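# Stack four magnet blocks into one neat tower

## Task

Take four magnet blocks out of the pile and build a single tidy tower, each block sitting squarely on the one below, then release the top block so no gripper is holding anything.

## Robot and tools

Robot: two low-cost arms, left_arm and right_arm, each with a six-joint arm and a two-finger parallel gripper. Cameras: cam_high (fixed, on a stand behind the arms), cam_left_wrist and cam_right_wrist (on each gripper), all 672x504.

Frames. Scene frame: origin at table-top height midway between the nominal bases, +x away from the robot over the table, +y toward left_arm, +z up. Actual bases: left_arm at (+0.028, +0.356, 0) m, right_arm at (-0.029, -0.302, 0) m, both nearly unrotated. Reported end_effector_position (m) and end_effector_quat_wxyz are in the scene frame; the position is the point between the finger pads, just behind the tips. Gripper axes: fingers point along its +z, close along its y. Offsets you send are expressed along the current Hand target's own axes, not the scene axes. Printed poses can be a few cm off, more at long reach.

Row format (shared by execute_actions and move): 14 numbers in [-1, 1], one list covering both arms: left_arm dx, dy, dz, rx, ry, rz, opening, then right_arm in the same order. The six pose numbers are an offset from that arm's Hand target as it stood when the action or move began, not a place; 1.0 equals 0.6 m of travel or 180 degrees of turn; rx, ry, rz form one rotation vector. Sending the same offset again moves further. All six at 0 re-requests the current Hand target. Opening is absolute, not an offset: +1 fully open (about 87 mm between pads), +0.5 about 69 mm, 0 about 43 mm, -0.5 about 18 mm, -1 closed. A 0 opening is a real command, so resend the present value to leave a gripper alone.

execute_actions(actions, cameras): actions is a list of actions; each action is a table of up to 15 rows, one per 1/30 s step, and a short table repeats its final row to fill 15 steps. Every row counts from the start-of-action pose. An empty list returns state plus all images. cameras: list of names, ["all"], or [] for none.

move(target, speed, blend, opening_speed, blocking, cameras): drives each gripper in a straight line toward target, one 14-number row or a list of up to 15 rows, each row an offset from the same starting Hand targets (not chained). speed in m/s, 0.002 to 2.9, default 0.25 (turn rate up to twice that in rad/s); one value or one per target. blend (m) rounds corners of a list; 0 stops at each point. opening_speed: per second on the -1..+1 scale, at least 0.2, for gentle finger motion. blocking=false returns early while the move continues. Paths do not avoid obstacles or the other arm, and stop after 10 s. Avoid paths passing near an arm's own base. The result adds a move: line: done (within 10 mm and 2 degrees), off_target, moving, held, fault, plus limits such as paced (pose clipped) or held (steps withheld).

wait(seconds 0 to 10): lets time pass holding commands; a running move continues. stop(): brakes a running move. zoom_image(camera, region [x0, y0, x1, y1] in pixels, at most 504x504): closer look at the newest image of cam_high, cam_left_wrist or cam_right_wrist. read_manual(section="licences"): licence text only. finished_scene(scene): ends the current scene, irreversibly; pass its number and make no further call in that reply.

Results: Hand target is the last commanded pose after clipping; next offsets count from it. The gripper often stops short; a new zero command re-asks, or send the missing distance. grip_measured reads finger position on the command scale; Joint positions give it 0 (closed) to 1 (open). To grip, command about 0.04 below the reading at first contact for full force (roughly 20 N per pad), less for lighter. Joint torques, joint velocities ("within noise" when still), motor temperatures and Tool commands are also listed; action results include sampled end_effector_position steps.

Motion quirks: friction and weight can leave the gripper low, short or tilted, and small moves may go sideways or not happen; check pose after each move and correct tilt. Orientation commands are clipped to 40 degrees from the measured one per step. A blocked arm keeps pushing until you command it back past the contact. Faster moves overshoot more and hit harder.

Avoid: dropping blocks or releasing them while moving, slamming into the table or heavy things, hard pushes, arms or grippers touching each other (or one gripper closing on the other's fingers), strain on wrist camera cables, and anything leaving the table. Loose objects may get nudged occasionally. Motors heat when holding loads, stretched out, or pushing at unreachable poses; MOTOR HOT appears at 75 °C, at 90 °C that arm folds and stops working, at 100 °C it collapses. Keep arms relaxed and stops brief.

Each tool is called after ">>>" as name(argument=value, ...) on one line, values as JSON.

## Session

>>> execute_actions(actions=[])

Scene clock: 0.00 s.
left_arm: end_effector_position=(+0.3883, +0.3827, +0.0475) grip_measured=+0.963 end_effector_quat_wxyz=(+0.561, -0.103, +0.810, +0.137) | right_arm: end_effector_position=(+0.3504, -0.2969, +0.0481) grip_measured=+0.973 end_effector_quat_wxyz=(+0.564, -0.004, +0.826, +0.012)
Joint positions: left_arm=[-0.115 1.52 0.333 0.802 -0.481 -0.072 0.981] | right_arm=[-0.002 1.524 0.371 0.78 -0.02 0.007 0.987]
Joint velocities: within noise
Joint torques (N m): no reading
Motor temperatures (°C): left_arm=[28 31 31 27 26 29 28] | right_arm=[27 35 33 31 27 26 29]
Heat: left arm: 31 °C; right arm: 35 °C.
Hand target: left_arm +0.3912, +0.3830, +0.0527; +0.568, -0.109, +0.804, +0.137 | right_arm +0.3556, -0.2961, +0.0574; +0.577, -0.008, +0.817, +0.012
Tool commands: left_gripper/opening=+1.0 right_gripper/opening=+1.0
camera_calibration:
cam_left_wrist: T_world_to_cam=[[0.318417, -0.942681, -0.0998116, 0.237861], [-0.903554, -0.269972, -0.332725, 0.486996], [0.286707, 0.196131, -0.937727, 0.00219399], [0, 0, 0, 1]] pos_world=[0.363659, 0.355272, 0.187835]
cam_right_wrist: T_world_to_cam=[[0.0271624, -0.999434, -0.0198229, -0.305651], [-0.944794, -0.0191896, -0.327102, 0.362262], [0.326537, 0.0276134, -0.944781, 0.0810054], [0, 0, 0, 1]] pos_world=[0.324114, -0.300763, 0.18897]

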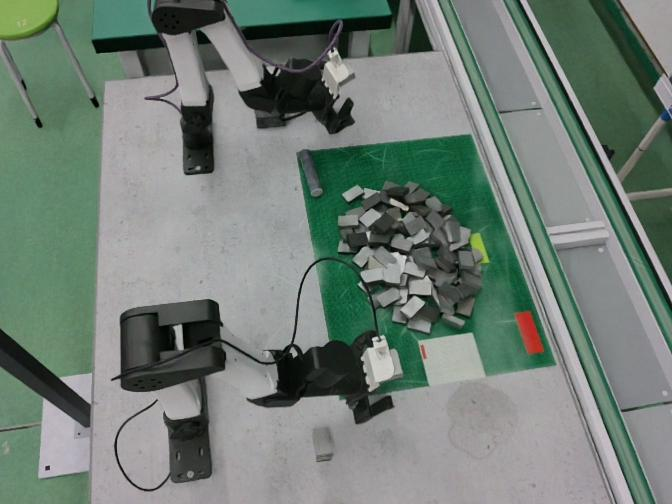

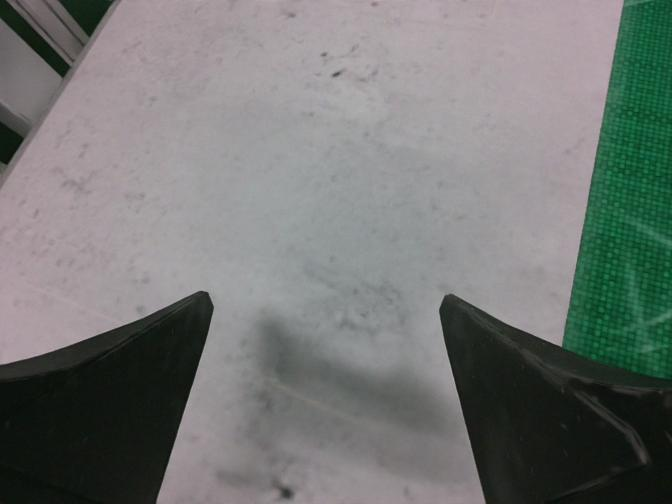

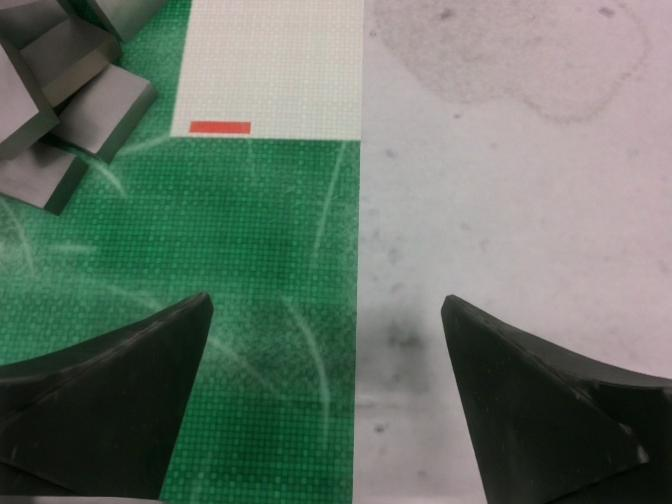

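>>> zoom_image(camera="cam_high", region=[320, 160, 500, 345])

>>> zoom_image(camera="cam_right_wrist", region=[0, 0, 300, 225])

>>> zoom_image(camera="cam_high", region=[280, 300, 500, 480])

Scaled by 2.724 from the camera's 672x504 image, which has a finer 960x720 frame.

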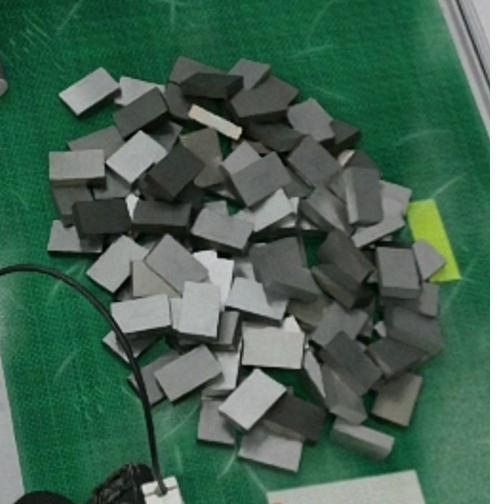

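Scaled by 1.680 from the camera's 672x504 image, which has a finer 960x720 frame.

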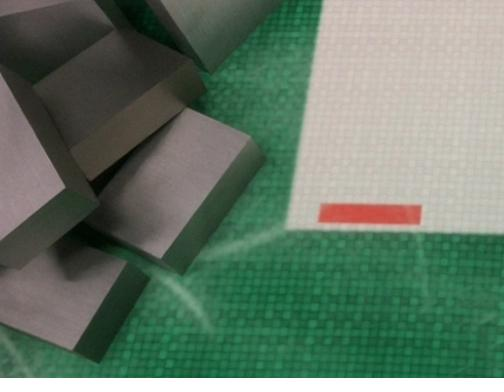

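Scaled by 2.291 from the camera's 672x504 image, which has a finer 960x720 frame.

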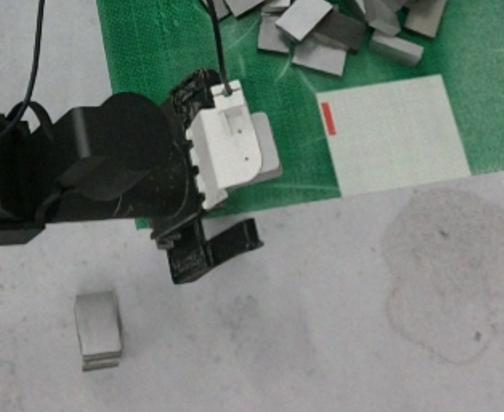

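>>> move(target=[0,0,0,0,0,0,1,-0.168,0.233,-0.023,0,0,0,1], speed=0.3, cameras=["cam_right_wrist","cam_high"])

>>> zoom_image(camera="cam_right_wrist", region=[0, 0, 504, 378])

Scene clock: 4.07 s.
left_arm: end_effector_position=(+0.3883, +0.3827, +0.0475) grip_measured=+0.963 end_effector_quat_wxyz=(+0.561, -0.103, +0.810, +0.137) | right_arm: end_effector_position=(+0.3663, -0.1571, +0.1462) grip_measured=+0.973 end_effector_quat_wxyz=(+0.572, -0.027, +0.819, +0.014)
Joint positions: left_arm=[-0.115 1.52 0.333 0.802 -0.481 -0.072 0.981] | right_arm=[0.504 1.422 0.77 0.265 0.423 0.158 0.987]
Joint torques (N m): left_arm=[0.05 -4.46 5.57 2.06 0.02 -0.13] | right_arm=[0.57 -5.78 11.22 1.37 0.3 0.12]
Heat: left arm: 32 °C; right arm: 35 °C.
Hand target: left_arm +0.3912, +0.3830, +0.0527; +0.568, -0.109, +0.804, +0.137 | right_arm +0.3725, -0.1568, +0.1585; +0.577, -0.008, +0.817, +0.012
Off the commanded pose: left_arm 0.006 m, 1 deg | right_arm 0.014 m, 2 deg.
move: off_target (right_arm)
camera_calibration:
cam_right_wrist: T_world_to_cam=[[0.0670901, -0.997745, 0.00218431, -0.18197], [-0.935737, -0.0636801, -0.346903, 0.404671], [0.34626, 0.0212299, -0.937898, 0.155448], [0, 0, 0, 1]] pos_world=[0.337048, -0.15909, 0.286573]
Images, in order (width x height): cam_high 672x504, cam_right_wrist 672x504.

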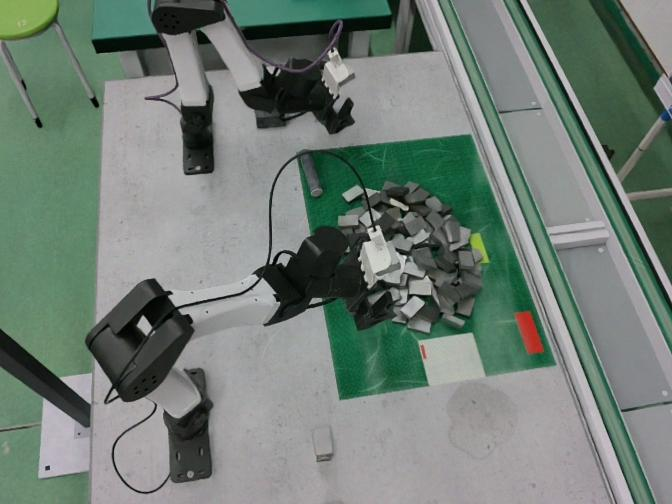

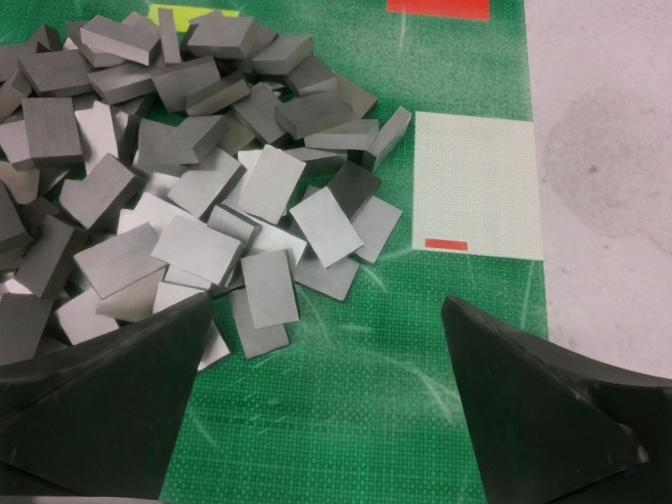

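Scaled by 1.000.

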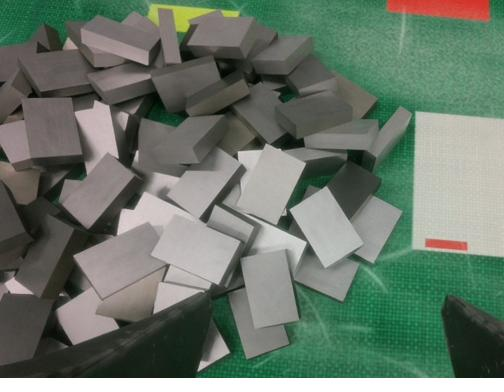

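>>> move(target=[0,0,0,0,0,0,1,0.024,0.078,0.072,-0.051,0.389,-0.073,1], speed=0.4, cameras=["cam_right_wrist","cam_high"])

Scene clock: 11.43 s.
left_arm: end_effector_position=(+0.3883, +0.3827, +0.0475) grip_measured=+0.963 end_effector_quat_wxyz=(+0.561, -0.103, +0.810, +0.137) | right_arm: end_effector_position=(+0.4050, -0.1082, +0.1226) grip_measured=+0.973 end_effector_quat_wxyz=(+0.104, -0.132, +0.985, +0.029)
Joint positions: left_arm=[-0.115 1.52 0.333 0.802 -0.481 -0.072 0.981] | right_arm=[0.403 2.506 2.694 -1.542 0.001 0.142 0.987]
Joint torques (N m): left_arm=[0.06 -4.46 5.56 2.06 0.02 -0.13] | right_arm=[0.12 -14.05 9.43 0.35 -0.27 -0.22]
Heat: left arm: 32 °C; right arm: 37 °C.
Hand target: left_arm +0.3912, +0.3830, +0.0527; +0.568, -0.109, +0.804, +0.137 | right_arm +0.4070, -0.1088, +0.1310; +0.001, -0.145, +0.989, +0.004
Off the commanded pose: left_arm 0.006 m, 1 deg | right_arm 0.009 m, 12 deg.
joint sent to its limit (right arm) — joint 4 (wrist pitch), lower limit. The joint targets are off in orientation, not in position.
move: off_target (right_arm)
camera_calibration:
cam_right_wrist: T_world_to_cam=[[0.265236, -0.963423, -0.0382912, -0.207323], [-0.761115, -0.233589, 0.605095, 0.230054], [-0.591907, -0.131349, -0.795232, 0.464787], [0, 0, 0, 1]] pos_world=[0.505197, -0.0849526, 0.22247]
Images, in order (width x height): cam_high 672x504, cam_right_wrist 672x504.

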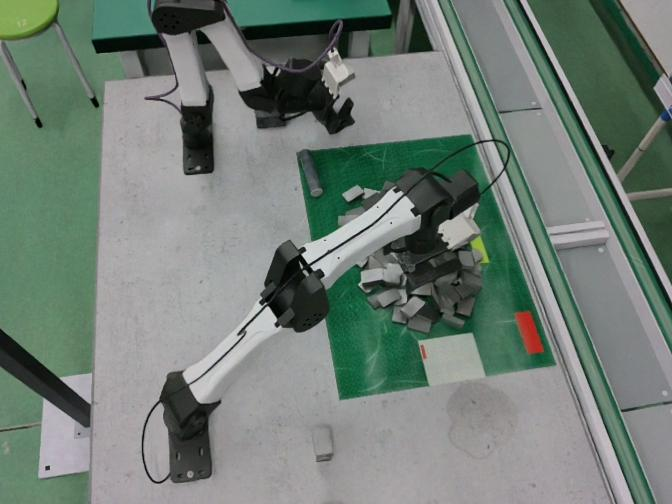

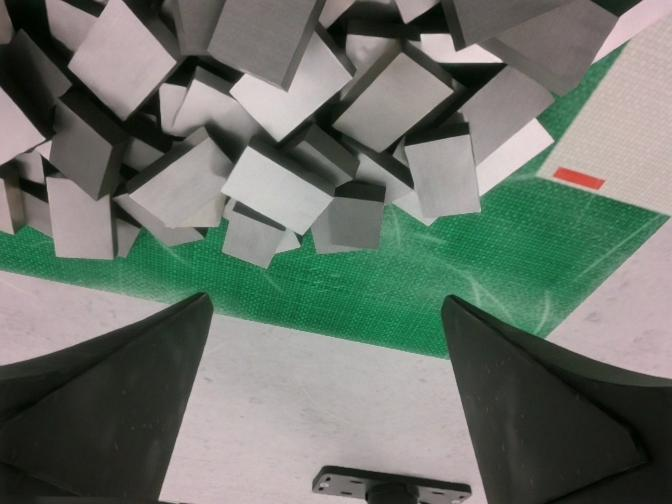

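>>> zoom_image(camera="cam_right_wrist", region=[180, 50, 580, 300])

Scaled by 1.260 from the camera's 672x504 image, which has a finer 960x720 frame.

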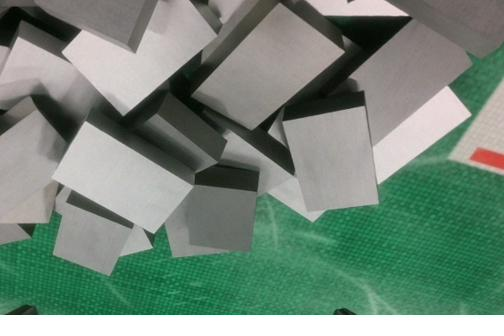

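>>> move(target=[0,0,0,0,0,0,1,0.027,-0.004,0.088,0,0,0,1], speed=0.2, cameras=["cam_right_wrist"])

>>> zoom_image(camera="cam_right_wrist", region=[150, 50, 510, 320])

Scene clock: 16.00 s.
left_arm: end_effector_position=(+0.3883, +0.3827, +0.0475) grip_measured=+0.963 end_effector_quat_wxyz=(+0.561, -0.103, +0.810, +0.137) | right_arm: end_effector_position=(+0.3967, -0.1120, +0.0812) grip_measured=+0.973 end_effector_quat_wxyz=(+0.048, -0.135, +0.990, +0.013)
Joint positions: left_arm=[-0.115 1.52 0.333 0.802 -0.481 -0.072 0.981] | right_arm=[0.403 2.574 2.649 -1.547 0.001 0.138 0.987]
Joint torques (N m): left_arm=[0.05 -4.46 5.56 2.06 0.02 -0.13] | right_arm=[0.06 -14.27 4.97 0.18 -0.24 -0.2]
Heat: left arm: 33 °C; right arm: 39 °C.
Hand target: left_arm +0.3912, +0.3830, +0.0527; +0.568, -0.109, +0.804, +0.137 | right_arm +0.3923, -0.1152, +0.0781; +0.001, -0.145, +0.989, +0.004
Off the commanded pose: left_arm 0.006 m, 1 deg | right_arm 0.006 m, 6 deg.
joint sent to its limit (right arm) — joint 4 (wrist pitch), lower limit. The joint targets are off in orientation, not in position.
move: off_target (right_arm)
camera_calibration:
cam_right_wrist: T_world_to_cam=[[0.26639, -0.963634, -0.0211395, -0.212187], [-0.69, -0.205968, 0.693885, 0.21552], [-0.673005, -0.170258, -0.719775, 0.448128], [0, 0, 0, 1]] pos_world=[0.506826, -0.0837828, 0.16852]
Images, in order (width x height): cam_right_wrist 672x504.

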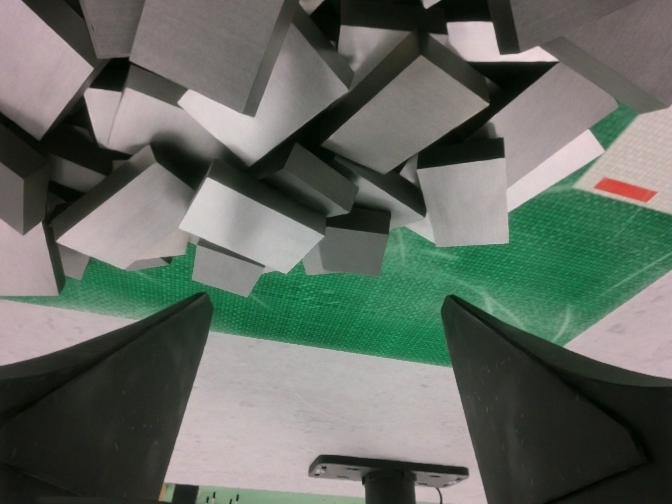

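Scaled by 1.400 from the camera's 672x504 image, which has a finer 960x720 frame.

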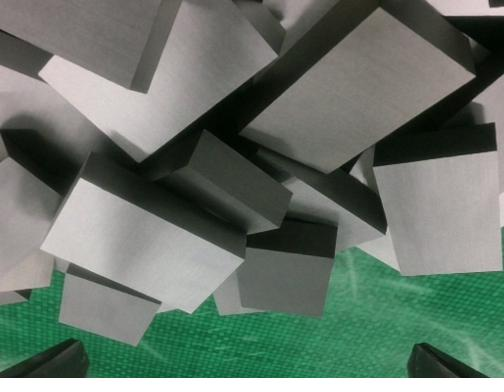

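>>> move(target=[0,0,0,0,0,0,1,0.018,-0.021,-0.1,0,-0.278,0,1], speed=0.4, cameras=["cam_right_wrist"])

>>> zoom_image(camera="cam_right_wrist", region=[100, 60, 500, 360])

Scene clock: 23.70 s.
left_arm: end_effector_position=(+0.3883, +0.3827, +0.0475) grip_measured=+0.963 end_effector_quat_wxyz=(+0.561, -0.103, +0.810, +0.137) | right_arm: end_effector_position=(+0.3777, -0.1307, +0.1283) grip_measured=+0.973 end_effector_quat_wxyz=(+0.388, -0.125, +0.910, +0.072)
Joint positions: left_arm=[-0.115 1.52 0.333 0.802 -0.481 -0.072 0.981] | right_arm=[0.411 1.651 1.227 -0.337 0.07 0.113 0.987]
Joint torques (N m): left_arm=[0.06 -4.48 5.57 2.06 0.02 -0.13] | right_arm=[0.76 -10.41 5.61 2.14 0.19 -0.19]
Motor temperatures (°C): left_arm=[28 32 33 31 26 29 28] | right_arm=[27 42 37 32 27 26 29]
Heat: left arm: 33 °C; right arm: 42 °C.
Hand target: left_arm +0.3912, +0.3830, +0.0527; +0.568, -0.109, +0.804, +0.137 | right_arm +0.3854, -0.1308, +0.1379; +0.419, -0.129, +0.896, +0.065
Off the commanded pose: left_arm 0.006 m, 1 deg | right_arm 0.012 m, 4 deg.
move: off_target (right_arm)
camera_calibration:
cam_right_wrist: T_world_to_cam=[[0.287922, -0.956755, -0.0414701, -0.22875], [-0.955553, -0.289888, 0.053697, 0.337373], [-0.0633965, 0.0241663, -0.997696, 0.296925], [0, 0, 0, 1]] pos_world=[0.407064, -0.128233, 0.268639]
Images, in order (width x height): cam_right_wrist 672x504.

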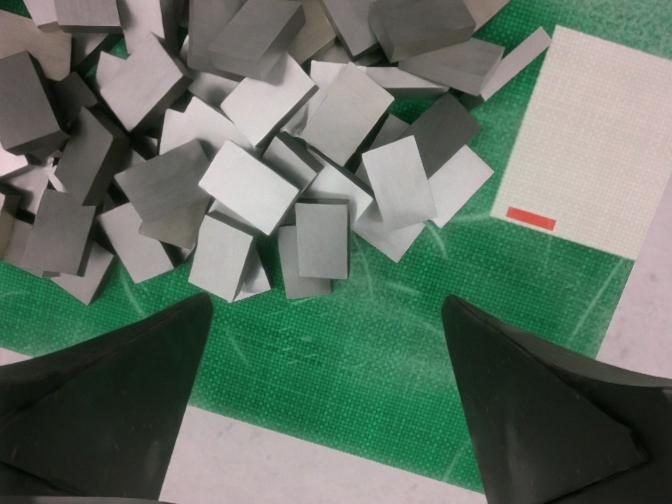

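Scaled by 1.260 from the camera's 672x504 image, which has a finer 960x720 frame.

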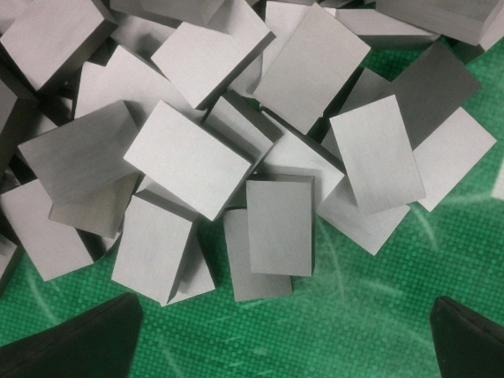

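>>> move(target=[0,0,0,0,0,0,1,0.070,-0.065,0.123,-0.053,0.2006,-0.0898,1], speed=0.3, cameras=["cam_right_wrist"])

>>> zoom_image(camera="cam_right_wrist", region=[150, 100, 550, 400])

Scene clock: 29.73 s.
left_arm: end_effector_position=(+0.3883, +0.3827, +0.0475) grip_measured=+0.963 end_effector_quat_wxyz=(+0.561, -0.103, +0.810, +0.137) | right_arm: end_effector_position=(+0.4200, -0.1584, +0.0532) grip_measured=+0.973 end_effector_quat_wxyz=(+0.111, -0.290, +0.950, +0.035)
Joint positions: left_arm=[-0.115 1.52 0.333 0.802 -0.481 -0.072 0.981] | right_arm=[0.304 2.335 2.1 -1.113 -0.066 -0.275 0.987]
Joint torques (N m): left_arm=[0.06 -4.48 5.57 2.06 0.02 -0.13] | right_arm=[0.21 -12.46 10.09 0.36 -0.2 -0.22]
Heat: left arm: 33 °C; right arm: 43 °C.
Hand target: left_arm +0.3912, +0.3830, +0.0527; +0.568, -0.109, +0.804, +0.137 | right_arm +0.4250, -0.1589, +0.0582; +0.115, -0.299, +0.946, +0.036
Off the commanded pose: left_arm 0.006 m, 1 deg | right_arm 0.007 m, 1 deg.
move: done
camera_calibration:
cam_right_wrist: T_world_to_cam=[[0.557567, -0.830062, -0.0107979, -0.365384], [-0.666361, -0.455287, 0.590489, 0.197536], [-0.495058, -0.322042, -0.806974, 0.34164], [0, 0, 0, 1]] pos_world=[0.504488, -0.103333, 0.155106]
Images, in order (width x height): cam_right_wrist 672x504.

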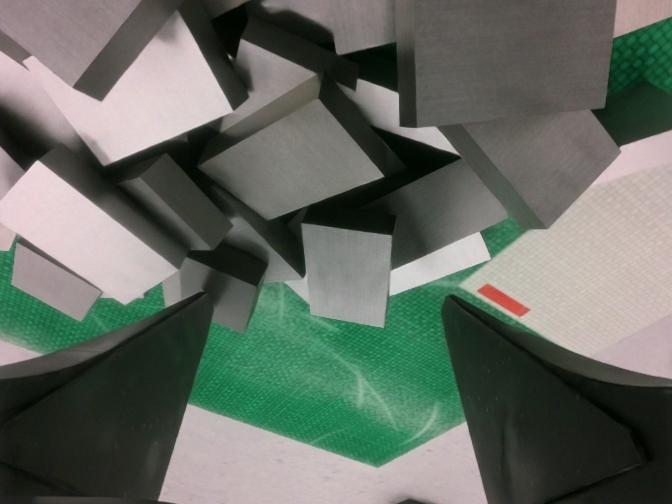

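Scaled by 1.260 from the camera's 672x504 image, which has a finer 960x720 frame.

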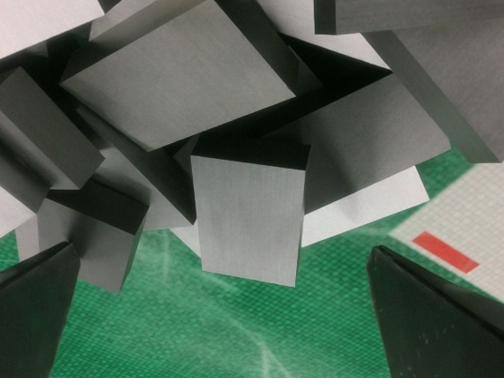

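>>> move(target=[[0,0,0,0,0,0,1,-0.004,-0.010,0,0,0,0,0.05],[0,0,0,0,0,0,1,-0.004,-0.010,0.0225,0,0,0,0.05]], speed=0.1, cameras=["cam_right_wrist"])

Scene clock: 33.23 s.
left_arm: end_effector_position=(+0.3883, +0.3827, +0.0475) grip_measured=+0.963 end_effector_quat_wxyz=(+0.561, -0.103, +0.810, +0.137) | right_arm: end_effector_position=(+0.4202, -0.1635, +0.0441) grip_measured=+0.050 end_effector_quat_wxyz=(+0.092, -0.291, +0.952, +0.035)
Joint positions: left_arm=[-0.115 1.52 0.333 0.802 -0.481 -0.072 0.981] | right_arm=[0.293 2.38 2.145 -1.151 -0.069 -0.287 0.525]
Joint torques (N m): left_arm=[0.06 -4.46 5.57 2.06 0.02 -0.13] | right_arm=[0.31 -13.19 7.98 0.87 -0.09 -0.2]
Heat: left arm: 34 °C; right arm: 43 °C.
Hand target: left_arm +0.3912, +0.3830, +0.0527; +0.568, -0.109, +0.804, +0.137 | right_arm +0.4330, -0.1607, +0.0456; +0.115, -0.299, +0.946, +0.036
Off the commanded pose: left_arm 0.006 m, 1 deg | right_arm 0.013 m, 3 deg.
move: off_target (right_arm)
camera_calibration:
cam_right_wrist: T_world_to_cam=[[0.558567, -0.829161, -0.0222445, -0.36961], [-0.643219, -0.449927, 0.619544, 0.19063], [-0.52371, -0.331749, -0.784647, 0.342217], [0, 0, 0, 1]] pos_world=[0.508291, -0.107166, 0.142194]
Images, in order (width x height): cam_right_wrist 672x504.

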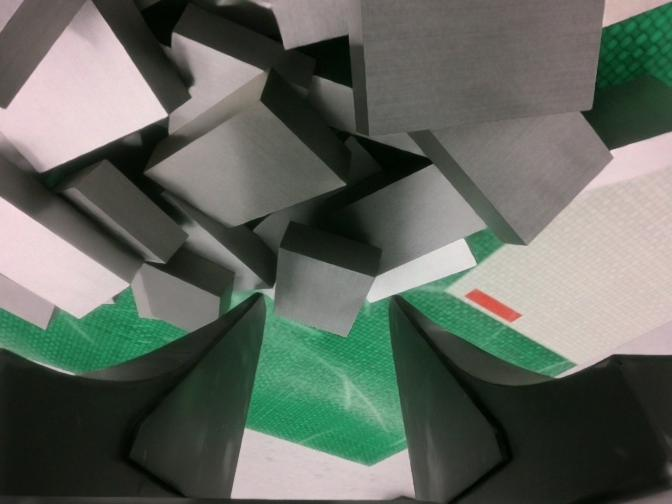

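>>> move(target=[0,0,0,0,0,0,1,-0.011,-0.004,0.011,0,0,0.067,0.05], speed=0.1, cameras=["cam_right_wrist"])

Scene clock: 36.13 s.
left_arm: end_effector_position=(+0.3883, +0.3827, +0.0475) grip_measured=+0.963 end_effector_quat_wxyz=(+0.561, -0.103, +0.810, +0.137) | right_arm: end_effector_position=(+0.4256, -0.1657, +0.0380) grip_measured=+0.050 end_effector_quat_wxyz=(+0.086, -0.213, +0.972, +0.040)
Joint positions: left_arm=[-0.115 1.52 0.333 0.802 -0.481 -0.072 0.981] | right_arm=[0.273 2.424 2.199 -1.169 -0.069 -0.146 0.525]
Joint torques (N m): left_arm=[0.08 -4.46 5.57 2.06 0.02 -0.13] | right_arm=[0.53 -12.42 10.1 0.81 -0.16 0.18]
Heat: left arm: 34 °C; right arm: 44 °C.
Hand target: left_arm +0.3912, +0.3830, +0.0527; +0.568, -0.109, +0.804, +0.137 | right_arm +0.4409, -0.1581, +0.0409; +0.111, -0.198, +0.973, +0.048
Off the commanded pose: left_arm 0.006 m, 1 deg | right_arm 0.017 m, 3 deg.
move: off_target (right_arm)
camera_calibration:
cam_right_wrist: T_world_to_cam=[[0.419942, -0.906124, -0.0508713, -0.327274], [-0.691755, -0.35587, 0.628356, 0.232739], [-0.587472, -0.228682, -0.776261, 0.383427], [0, 0, 0, 1]] pos_world=[0.523687, -0.126043, 0.134747]
Images, in order (width x height): cam_right_wrist 672x504.

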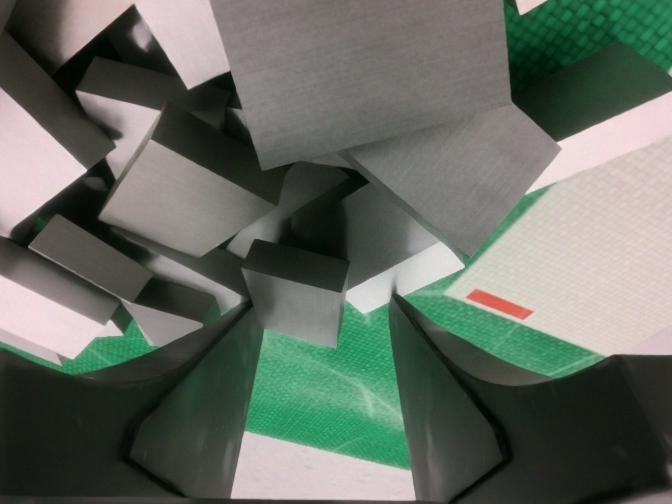

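>>> move(target=[[0,0,0,0,0,0,1,-0.006,0.012,0,0,0,0,0.05],[0,0,0,0,0,0,1,-0.006,0.012,0,0,0,0,-0.5]], speed=0.08, opening_speed=1, cameras=["cam_right_wrist"])

Scene clock: 38.70 s.
left_arm: end_effector_position=(+0.3883, +0.3827, +0.0475) grip_measured=+0.963 end_effector_quat_wxyz=(+0.561, -0.103, +0.810, +0.137) | right_arm: end_effector_position=(+0.4276, -0.1591, +0.0385) grip_measured=-0.302 end_effector_quat_wxyz=(+0.086, -0.207, +0.974, +0.042)
Joint positions: left_arm=[-0.115 1.52 0.333 0.802 -0.481 -0.072 0.981] | right_arm=[0.283 2.444 2.237 -1.185 -0.069 -0.123 0.349]
Joint torques (N m): left_arm=[0.05 -4.49 5.56 2.06 0.02 -0.13] | right_arm=[0.77 -12.74 10.02 0.8 -0.1 0.11]
Heat: left arm: 34 °C; right arm: 44 °C.
Hand target: left_arm +0.3912, +0.3830, +0.0527; +0.568, -0.109, +0.804, +0.137 | right_arm +0.4413, -0.1502, +0.0420; +0.111, -0.198, +0.973, +0.048
Off the commanded pose: left_arm 0.006 m, 1 deg | right_arm 0.017 m, 3 deg.
move: off_target (right_arm); target 2's new opening was sent with right_arm's hand 0.020 m and 3 deg from that target
camera_calibration:
cam_right_wrist: T_world_to_cam=[[0.408775, -0.910992, -0.0547439, -0.317909], [-0.695994, -0.34998, 0.626982, 0.238951], [-0.590334, -0.218193, -0.777108, 0.389482], [0, 0, 0, 1]] pos_world=[0.526187, -0.121002, 0.135448]
Images, in order (width x height): cam_right_wrist 672x504.

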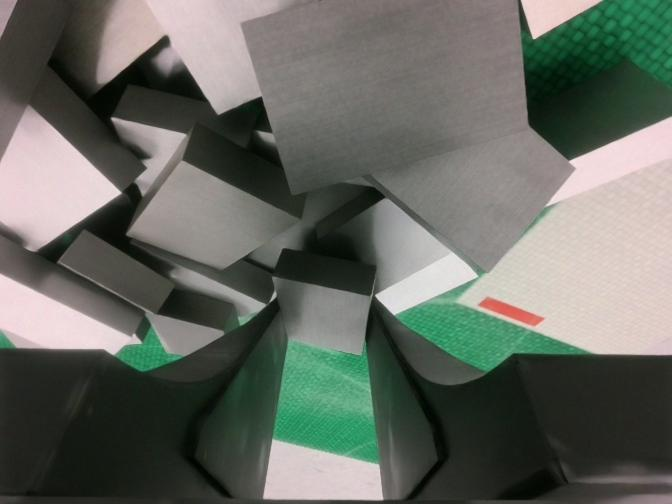

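>>> move(target=[[0,0,0,0,0,0,1,-0.036,0,-0.1455,0,0,0,-0.5],[0,0,0,0,0,0,1,0.136,-0.093,-0.134,0.031,0,0.124,-0.5]], speed=0.25, blend=[0.03,0], cameras=["cam_right_wrist","cam_high"])

>>> zoom_image(camera="cam_right_wrist", region=[200, 220, 460, 415])

Scene clock: 42.43 s.
left_arm: end_effector_position=(+0.3883, +0.3827, +0.0475) grip_measured=+0.963 end_effector_quat_wxyz=(+0.561, -0.103, +0.810, +0.137) | right_arm: end_effector_position=(+0.3688, -0.2431, +0.0853) grip_measured=-0.302 end_effector_quat_wxyz=(+0.077, -0.012, +0.997, +0.023)
Joint positions: left_arm=[-0.115 1.52 0.333 0.802 -0.481 -0.072 0.981] | right_arm=[0.119 2.091 1.833 -1.154 -0.028 0.104 0.349]
Joint torques (N m): left_arm=[0.06 -4.48 5.57 2.06 0.02 -0.14] | right_arm=[0.54 -16.09 5.2 0.82 0.15 0.11]
Heat: left arm: 34 °C; right arm: 46 °C.
Hand target: left_arm +0.3912, +0.3830, +0.0527; +0.568, -0.109, +0.804, +0.137 | right_arm +0.3744, -0.2430, +0.0982; +0.109, -0.001, +0.994, +0.022
Off the commanded pose: left_arm 0.006 m, 1 deg | right_arm 0.014 m, 4 deg.
move: off_target (right_arm)
camera_calibration:
cam_right_wrist: T_world_to_cam=[[0.0252097, -0.998293, -0.0526893, -0.24777], [-0.757068, -0.053485, 0.651143, 0.231784], [-0.652849, 0.0234742, -0.757124, 0.452892], [0, 0, 0, 1]] pos_world=[0.477393, -0.245581, 0.178916]
Images, in order (width x height): cam_high 672x504, cam_right_wrist 672x504.

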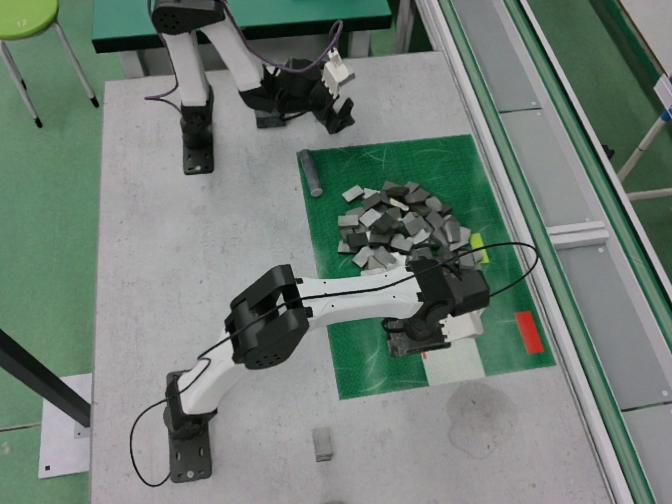

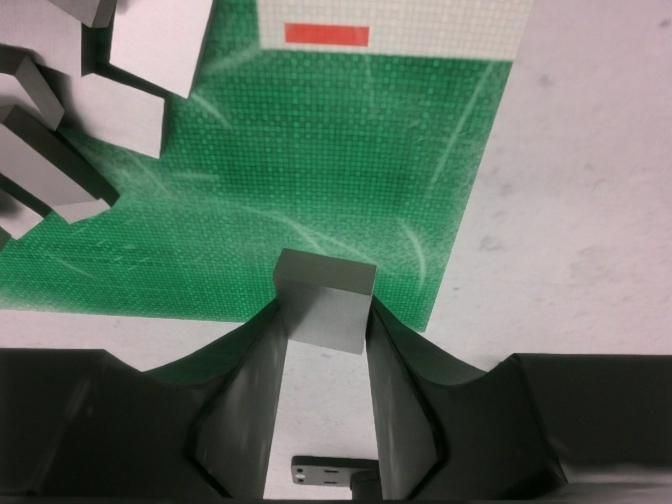

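Scaled by 1.938 from the camera's 672x504 image, which has a finer 960x720 frame.

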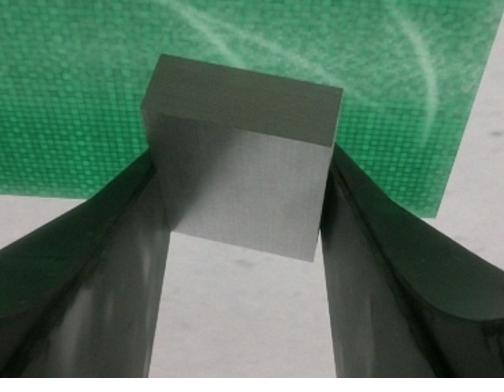

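>>> move(target=[0,0,0,0,0,0,1,0.023,0,0.1,0,0.089,0,-0.5], speed=0.15, cameras=["cam_right_wrist"])

>>> zoom_image(camera="cam_right_wrist", region=[200, 220, 460, 415])

Scene clock: 46.07 s.
left_arm: end_effector_position=(+0.3883, +0.3827, +0.0475) grip_measured=+0.963 end_effector_quat_wxyz=(+0.561, -0.103, +0.810, +0.137) | right_arm: end_effector_position=(+0.3663, -0.2434, +0.0277) grip_measured=-0.302 end_effector_quat_wxyz=(-0.043, -0.010, +0.999, +0.009)
Joint positions: left_arm=[-0.115 1.52 0.333 0.802 -0.481 -0.072 0.981] | right_arm=[0.119 2.376 2.041 -1.32 -0.028 0.104 0.349]
Joint torques (N m): left_arm=[0.05 -4.48 5.56 2.06 0.02 -0.13] | right_arm=[0.06 -13.31 9.51 -0.15 -0.27 -0.03]
Motor temperatures (°C): left_arm=[28 33 34 32 26 29 28] | right_arm=[27 47 41 32 27 26 29]
Heat: left arm: 34 °C; right arm: 47 °C.
Hand target: left_arm +0.3912, +0.3830, +0.0527; +0.568, -0.109, +0.804, +0.137 | right_arm +0.3739, -0.2403, +0.0366; -0.031, -0.004, +0.999, +0.021
Off the commanded pose: left_arm 0.006 m, 1 deg | right_arm 0.012 m, 2 deg.
move: off_target (right_arm)
camera_calibration:
cam_right_wrist: T_world_to_cam=[[0.0155109, -0.999505, -0.0273847, -0.248448], [-0.580315, -0.0313021, 0.81379, 0.203565], [-0.814244, 0.00326914, -0.580513, 0.456963], [0, 0, 0, 1]] pos_world=[0.494065, -0.243447, 0.0928098]
Images, in order (width x height): cam_right_wrist 672x504.

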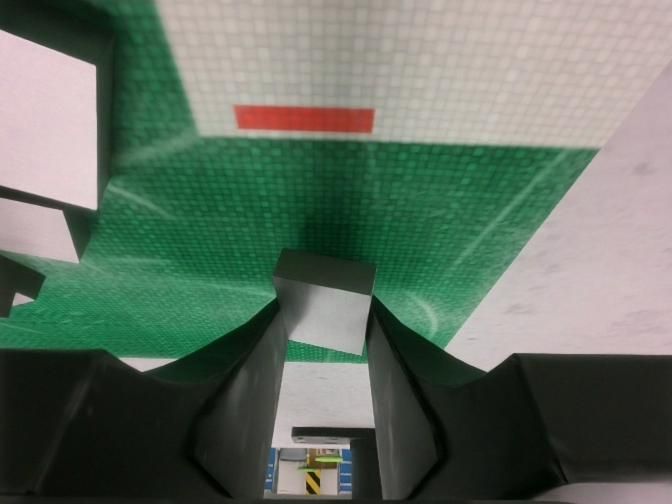

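Scaled by 1.938 from the camera's 672x504 image, which has a finer 960x720 frame.

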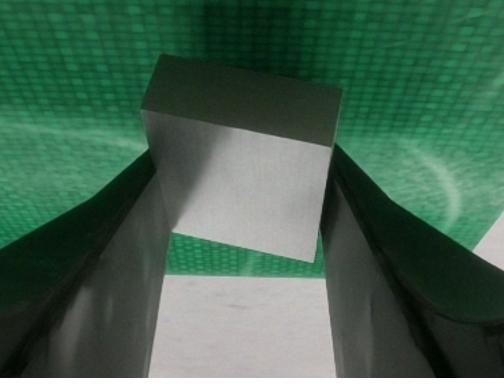

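>>> move(target=[0,0,0,0,0,0,1,0,0,0.033,0,0,0,-0.5], speed=0.06, cameras=["cam_right_wrist"])

>>> zoom_image(camera="cam_right_wrist", region=[200, 220, 460, 415])

Scene clock: 48.37 s.
left_arm: end_effector_position=(+0.3883, +0.3827, +0.0475) grip_measured=+0.963 end_effector_quat_wxyz=(+0.561, -0.103, +0.810, +0.137) | right_arm: end_effector_position=(+0.3717, -0.2427, +0.0226) grip_measured=-0.302 end_effector_quat_wxyz=(-0.032, -0.010, +0.999, +0.010)
Joint positions: left_arm=[-0.115 1.52 0.333 0.802 -0.481 -0.072 0.981] | right_arm=[0.119 2.378 2.03 -1.285 -0.028 0.104 0.349]
Joint torques (N m): left_arm=[0.03 -4.48 5.57 2.06 0.02 -0.13] | right_arm=[0.31 -13.01 4.83 0.28 -0.25 -0.02]
Heat: left arm: 34 °C; right arm: 48 °C.
Hand target: left_arm +0.3912, +0.3830, +0.0527; +0.568, -0.109, +0.804, +0.137 | right_arm +0.3728, -0.2395, +0.0170; -0.031, -0.004, +0.999, +0.021
Off the commanded pose: left_arm 0.006 m, 1 deg | right_arm 0.007 m, 1 deg.
move: done
camera_calibration:
cam_right_wrist: T_world_to_cam=[[0.0161477, -0.999427, -0.0297611, -0.248154], [-0.597852, -0.033509, 0.800906, 0.217211], [-0.801444, 0.00485989, -0.59805, 0.454479], [0, 0, 0, 1]] pos_world=[0.498107, -0.242942, 0.090451]
Images, in order (width x height): cam_right_wrist 672x504.

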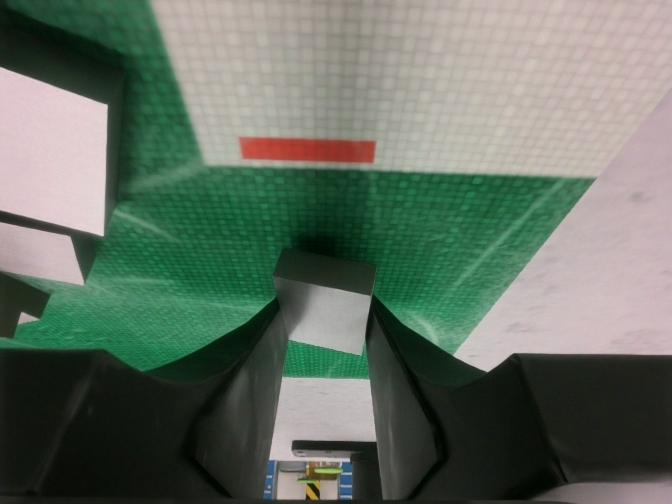

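Scaled by 1.938 from the camera's 672x504 image, which has a finer 960x720 frame.

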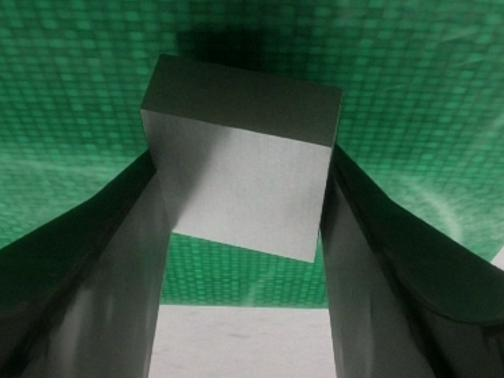

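>>> move(target=[0,0,0,0,0,0,1,0,0,0.02,0,0,0,-0.5], speed=0.05, cameras=["cam_right_wrist"])

>>> zoom_image(camera="cam_right_wrist", region=[200, 220, 460, 415])

Scene clock: 49.70 s.
left_arm: end_effector_position=(+0.3883, +0.3827, +0.0475) grip_measured=+0.963 end_effector_quat_wxyz=(+0.561, -0.103, +0.810, +0.137) | right_arm: end_effector_position=(+0.3712, -0.2428, +0.0205) grip_measured=-0.302 end_effector_quat_wxyz=(-0.031, -0.010, +0.999, +0.011)
Joint positions: left_arm=[-0.115 1.52 0.333 0.802 -0.481 -0.072 0.981] | right_arm=[0.119 2.374 2.014 -1.271 -0.028 0.104 0.349]
Joint torques (N m): left_arm=[0.05 -4.46 5.56 2.06 0.02 -0.13] | right_arm=[0.35 -11.93 2.86 0.6 -0.26 0]
Heat: left arm: 34 °C; right arm: 48 °C.
Hand target: left_arm +0.3912, +0.3830, +0.0527; +0.568, -0.109, +0.804, +0.137 | right_arm +0.3720, -0.2390, +0.0050; -0.031, -0.004, +0.999, +0.021
Off the commanded pose: left_arm 0.006 m, 1 deg | right_arm 0.016 m, 1 deg.
move: off_target (right_arm)
camera_calibration:
cam_right_wrist: T_world_to_cam=[[0.0161807, -0.999419, -0.0300011, -0.248287], [-0.599789, -0.0337089, 0.799448, 0.219222], [-0.799995, 0.00505864, -0.599985, 0.452261], [0, 0, 0, 1]] pos_world=[0.497311, -0.243041, 0.0886444]
Images, in order (width x height): cam_right_wrist 672x504.

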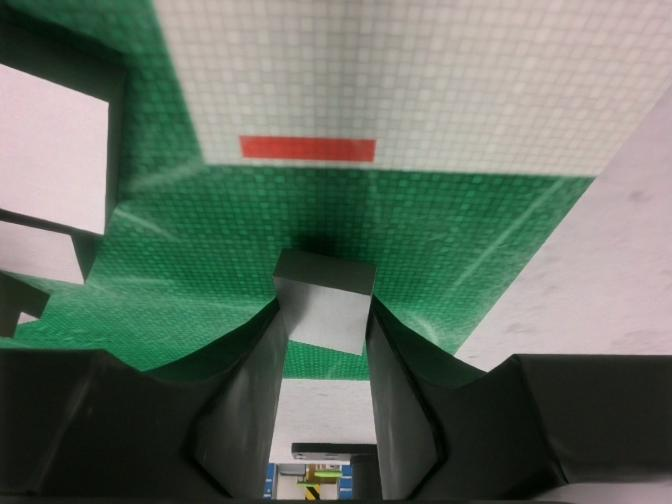

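Scaled by 1.938 from the camera's 672x504 image, which has a finer 960x720 frame.

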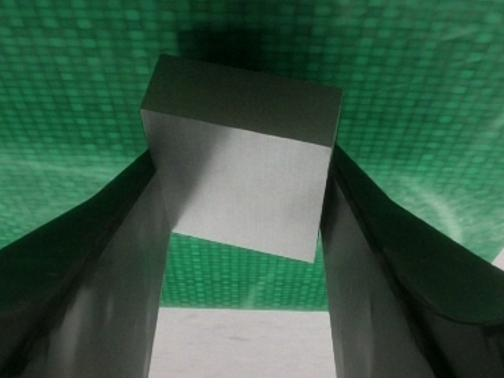

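>>> move(target=[[0,0,0,0,0,0,1,0,0,-0.012,0,0,0,-0.5],[0,0,0,0,0,0,1,0,0,-0.012,0,0,0,0.1],[0,0,0,0,0,0,1,0,0,-0.13,0,0,0,0.1]], speed=0.12, opening_speed=0.6, cameras=["cam_right_wrist"])

>>> zoom_image(camera="cam_right_wrist", region=[150, 150, 510, 420])

Scene clock: 54.33 s.
left_arm: end_effector_position=(+0.3883, +0.3827, +0.0475) grip_measured=+0.963 end_effector_quat_wxyz=(+0.561, -0.103, +0.810, +0.137) | right_arm: end_effector_position=(+0.3713, -0.2417, +0.0773) grip_measured=+0.100 end_effector_quat_wxyz=(-0.041, -0.003, +0.999, +0.017)
Joint positions: left_arm=[-0.115 1.52 0.333 0.802 -0.481 -0.072 0.981] | right_arm=[0.114 2.4 2.281 -1.53 -0.043 0.113 0.55]
Joint torques (N m): left_arm=[0.05 -4.46 5.57 2.06 0.02 -0.14] | right_arm=[0.1 -12.92 9.21 -0.09 -0.07 -0.07]
Heat: left arm: 34 °C; right arm: 48 °C.
Hand target: left_arm +0.3912, +0.3830, +0.0527; +0.568, -0.109, +0.804, +0.137 | right_arm +0.3768, -0.2424, +0.0827; -0.031, -0.004, +0.999, +0.021
Off the commanded pose: left_arm 0.006 m, 1 deg | right_arm 0.008 m, 1 deg.
move: done
camera_calibration:
cam_right_wrist: T_world_to_cam=[[0.000252507, -0.9991, -0.0424105, -0.238624], [-0.583781, -0.0345809, 0.811174, 0.166871], [-0.811911, 0.0245536, -0.583264, 0.494277], [0, 0, 0, 1]] pos_world=[0.498785, -0.244775, 0.142813]
Images, in order (width x height): cam_right_wrist 672x504.

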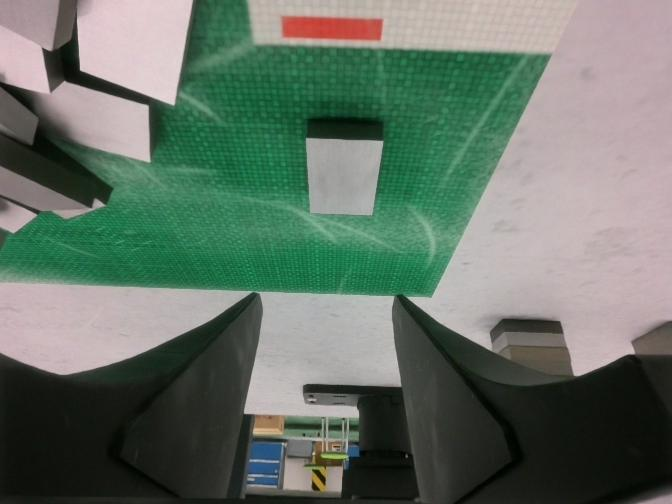

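Scaled by 1.400 from the camera's 672x504 image, which has a finer 960x720 frame.

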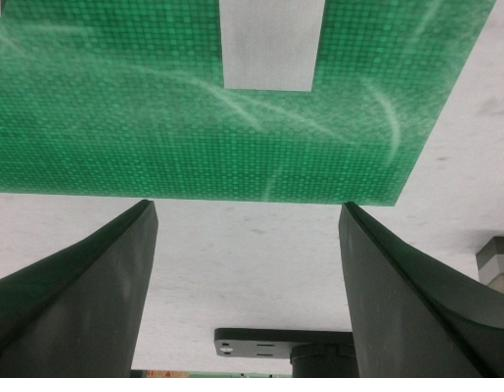

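>>> move(target=[0,0,0,0,0,0,1,-0.008,0.167,-0.092,0,-0.297,0,0.1], speed=0.4, cameras=["cam_right_wrist"])

>>> zoom_image(camera="cam_right_wrist", region=[100, 60, 500, 360])

Scene clock: 57.57 s.
left_arm: end_effector_position=(+0.3883, +0.3827, +0.0475) grip_measured=+0.963 end_effector_quat_wxyz=(+0.561, -0.103, +0.810, +0.137) | right_arm: end_effector_position=(+0.3767, -0.1440, +0.1304) grip_measured=+0.100 end_effector_quat_wxyz=(+0.391, -0.013, +0.920, +0.016)
Joint positions: left_arm=[-0.115 1.52 0.333 0.802 -0.481 -0.072 0.981] | right_arm=[0.451 1.66 1.258 -0.407 0.285 0.314 0.55]
Joint torques (N m): left_arm=[0.06 -4.46 5.57 2.06 0.02 -0.14] | right_arm=[0.54 -10.96 5.55 2.01 0.36 0.06]
Heat: left arm: 34 °C; right arm: 48 °C.
Hand target: left_arm +0.3912, +0.3830, +0.0527; +0.568, -0.109, +0.804, +0.137 | right_arm +0.3844, -0.1444, +0.1419; +0.422, +0.006, +0.906, +0.021
Off the commanded pose: left_arm 0.006 m, 1 deg | right_arm 0.014 m, 5 deg.
move: off_target (right_arm)
camera_calibration:
cam_right_wrist: T_world_to_cam=[[0.0409328, -0.99878, -0.0276388, -0.155965], [-0.997164, -0.0425839, 0.0620606, 0.382562], [-0.0631618, 0.02502, -0.99769, 0.299372], [0, 0, 0, 1]] pos_world=[0.40677, -0.146974, 0.270628]
Images, in order (width x height): cam_right_wrist 672x504.

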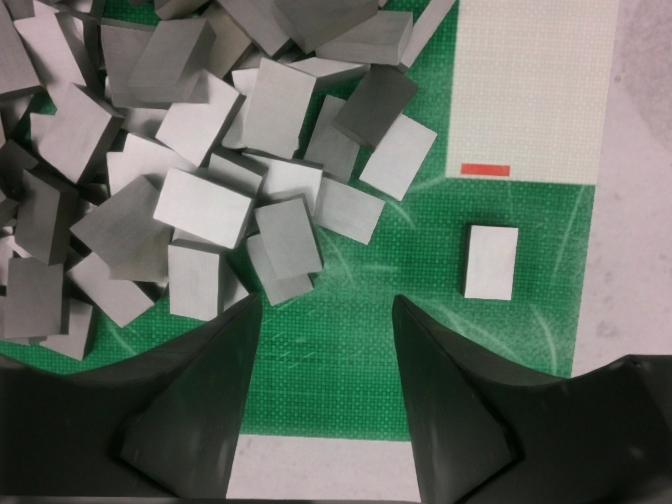

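Scaled by 1.260 from the camera's 672x504 image, which has a finer 960x720 frame.

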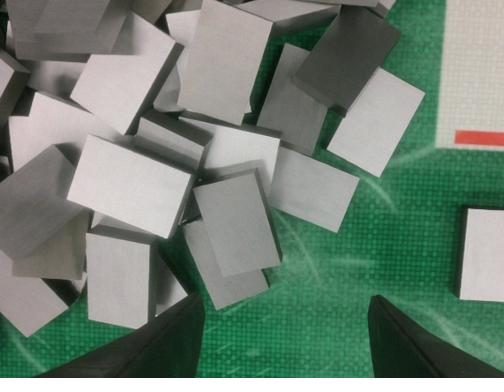

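>>> move(target=[0,0,0,0,0,0,1,0.098,0.039,0.073,-0.0338,0.2772,-0.1058,0.1], speed=0.3, cameras=["cam_right_wrist"])

>>> zoom_image(camera="cam_right_wrist", region=[150, 130, 510, 400])

Scene clock: 62.53 s.
left_arm: end_effector_position=(+0.3883, +0.3827, +0.0475) grip_measured=+0.963 end_effector_quat_wxyz=(+0.561, -0.103, +0.810, +0.137) | right_arm: end_effector_position=(+0.3757, -0.1198, +0.0638) grip_measured=+0.100 end_effector_quat_wxyz=(-0.001, -0.160, +0.987, -0.006)
Joint positions: left_arm=[-0.115 1.52 0.333 0.802 -0.481 -0.072 0.981] | right_arm=[0.413 2.554 2.527 -1.548 0.012 0.098 0.55]
Joint torques (N m): left_arm=[0.06 -4.48 5.57 2.06 0.02 -0.13] | right_arm=[0.34 -13.74 9.51 0 -0.25 -0.2]
Heat: left arm: 34 °C; right arm: 48 °C.
Hand target: left_arm +0.3912, +0.3830, +0.0527; +0.568, -0.109, +0.804, +0.137 | right_arm +0.3799, -0.1179, +0.0697; +0.000, -0.170, +0.985, +0.000
Off the commanded pose: left_arm 0.006 m, 1 deg | right_arm 0.008 m, 1 deg.
joint sent to its limit (right arm) — joint 4 (wrist pitch), lower limit. The joint targets still meet the commanded pose.
move: done
camera_calibration:
cam_right_wrist: T_world_to_cam=[[0.313503, -0.94958, 0.00374442, -0.23204], [-0.61427, -0.199791, 0.763385, 0.179328], [-0.724147, -0.241624, -0.645933, 0.42618], [0, 0, 0, 1]] pos_world=[0.491518, -0.0815375, 0.139256]
Images, in order (width x height): cam_right_wrist 672x504.

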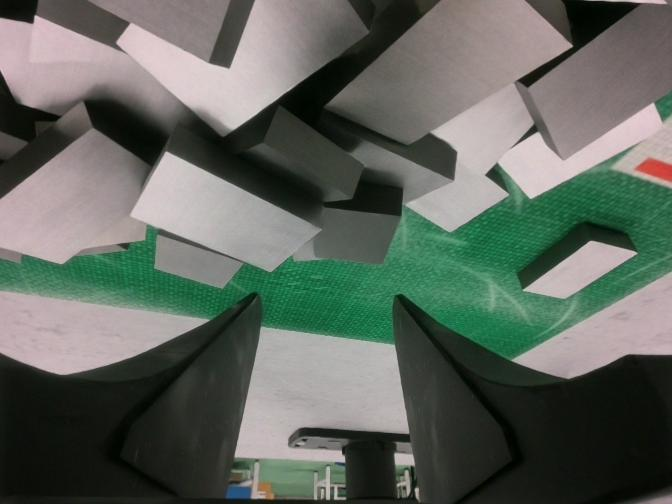

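Scaled by 1.400 from the camera's 672x504 image, which has a finer 960x720 frame.

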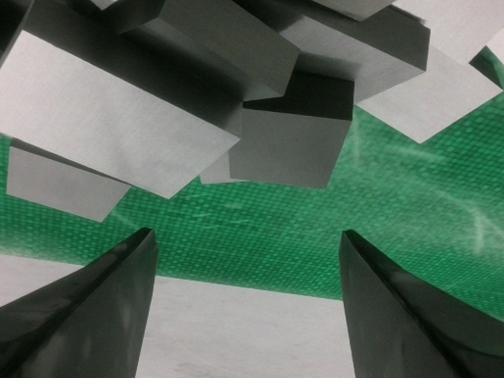

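>>> move(target=[0,0,0,0,0,0,1,0.008,-0.015,0.03,0,0,0,0.1], speed=0.12, cameras=["cam_right_wrist"])

>>> zoom_image(camera="cam_right_wrist", region=[150, 130, 510, 400])

Scene clock: 65.57 s.
left_arm: end_effector_position=(+0.3883, +0.3827, +0.0475) grip_measured=+0.963 end_effector_quat_wxyz=(+0.561, -0.103, +0.810, +0.137) | right_arm: end_effector_position=(+0.3729, -0.1304, +0.0439) grip_measured=+0.100 end_effector_quat_wxyz=(-0.021, -0.166, +0.986, -0.011)
Joint positions: left_arm=[-0.115 1.52 0.333 0.802 -0.481 -0.072 0.981] | right_arm=[0.397 2.554 2.439 -1.502 0.012 0.069 0.55]
Joint torques (N m): left_arm=[0.05 -4.46 5.56 2.06 0.02 -0.13] | right_arm=[0.2 -17.46 4.75 0.4 -0.19 -0.18]
Heat: left arm: 34 °C; right arm: 49 °C.
Hand target: left_arm +0.3912, +0.3830, +0.0527; +0.568, -0.109, +0.804, +0.137 | right_arm +0.3783, -0.1280, +0.0517; +0.000, -0.170, +0.985, +0.000
Off the commanded pose: left_arm 0.006 m, 1 deg | right_arm 0.010 m, 3 deg.
move: off_target (right_arm)
camera_calibration:
cam_right_wrist: T_world_to_cam=[[0.325439, -0.94554, 0.00664151, -0.245192], [-0.581415, -0.194565, 0.790001, 0.177968], [-0.745685, -0.260959, -0.61307, 0.412733], [0, 0, 0, 1]] pos_world=[0.491037, -0.0895064, 0.114068]
Images, in order (width x height): cam_right_wrist 672x504.

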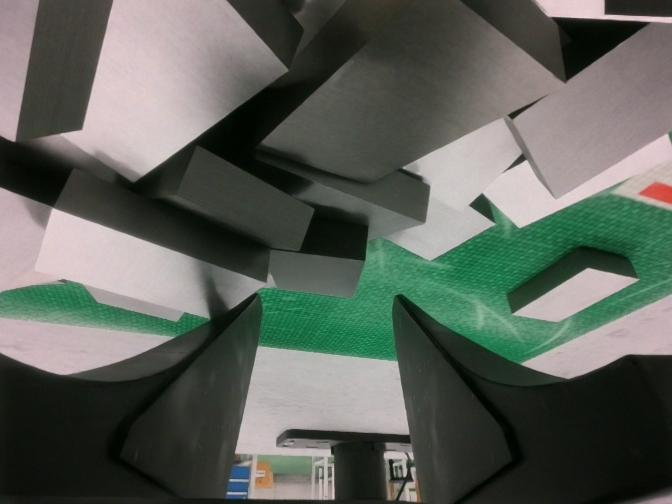

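Scaled by 1.400 from the camera's 672x504 image, which has a finer 960x720 frame.

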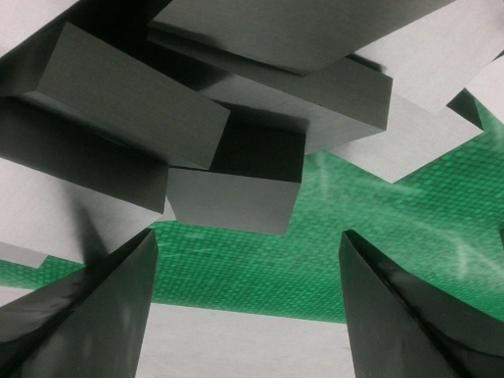

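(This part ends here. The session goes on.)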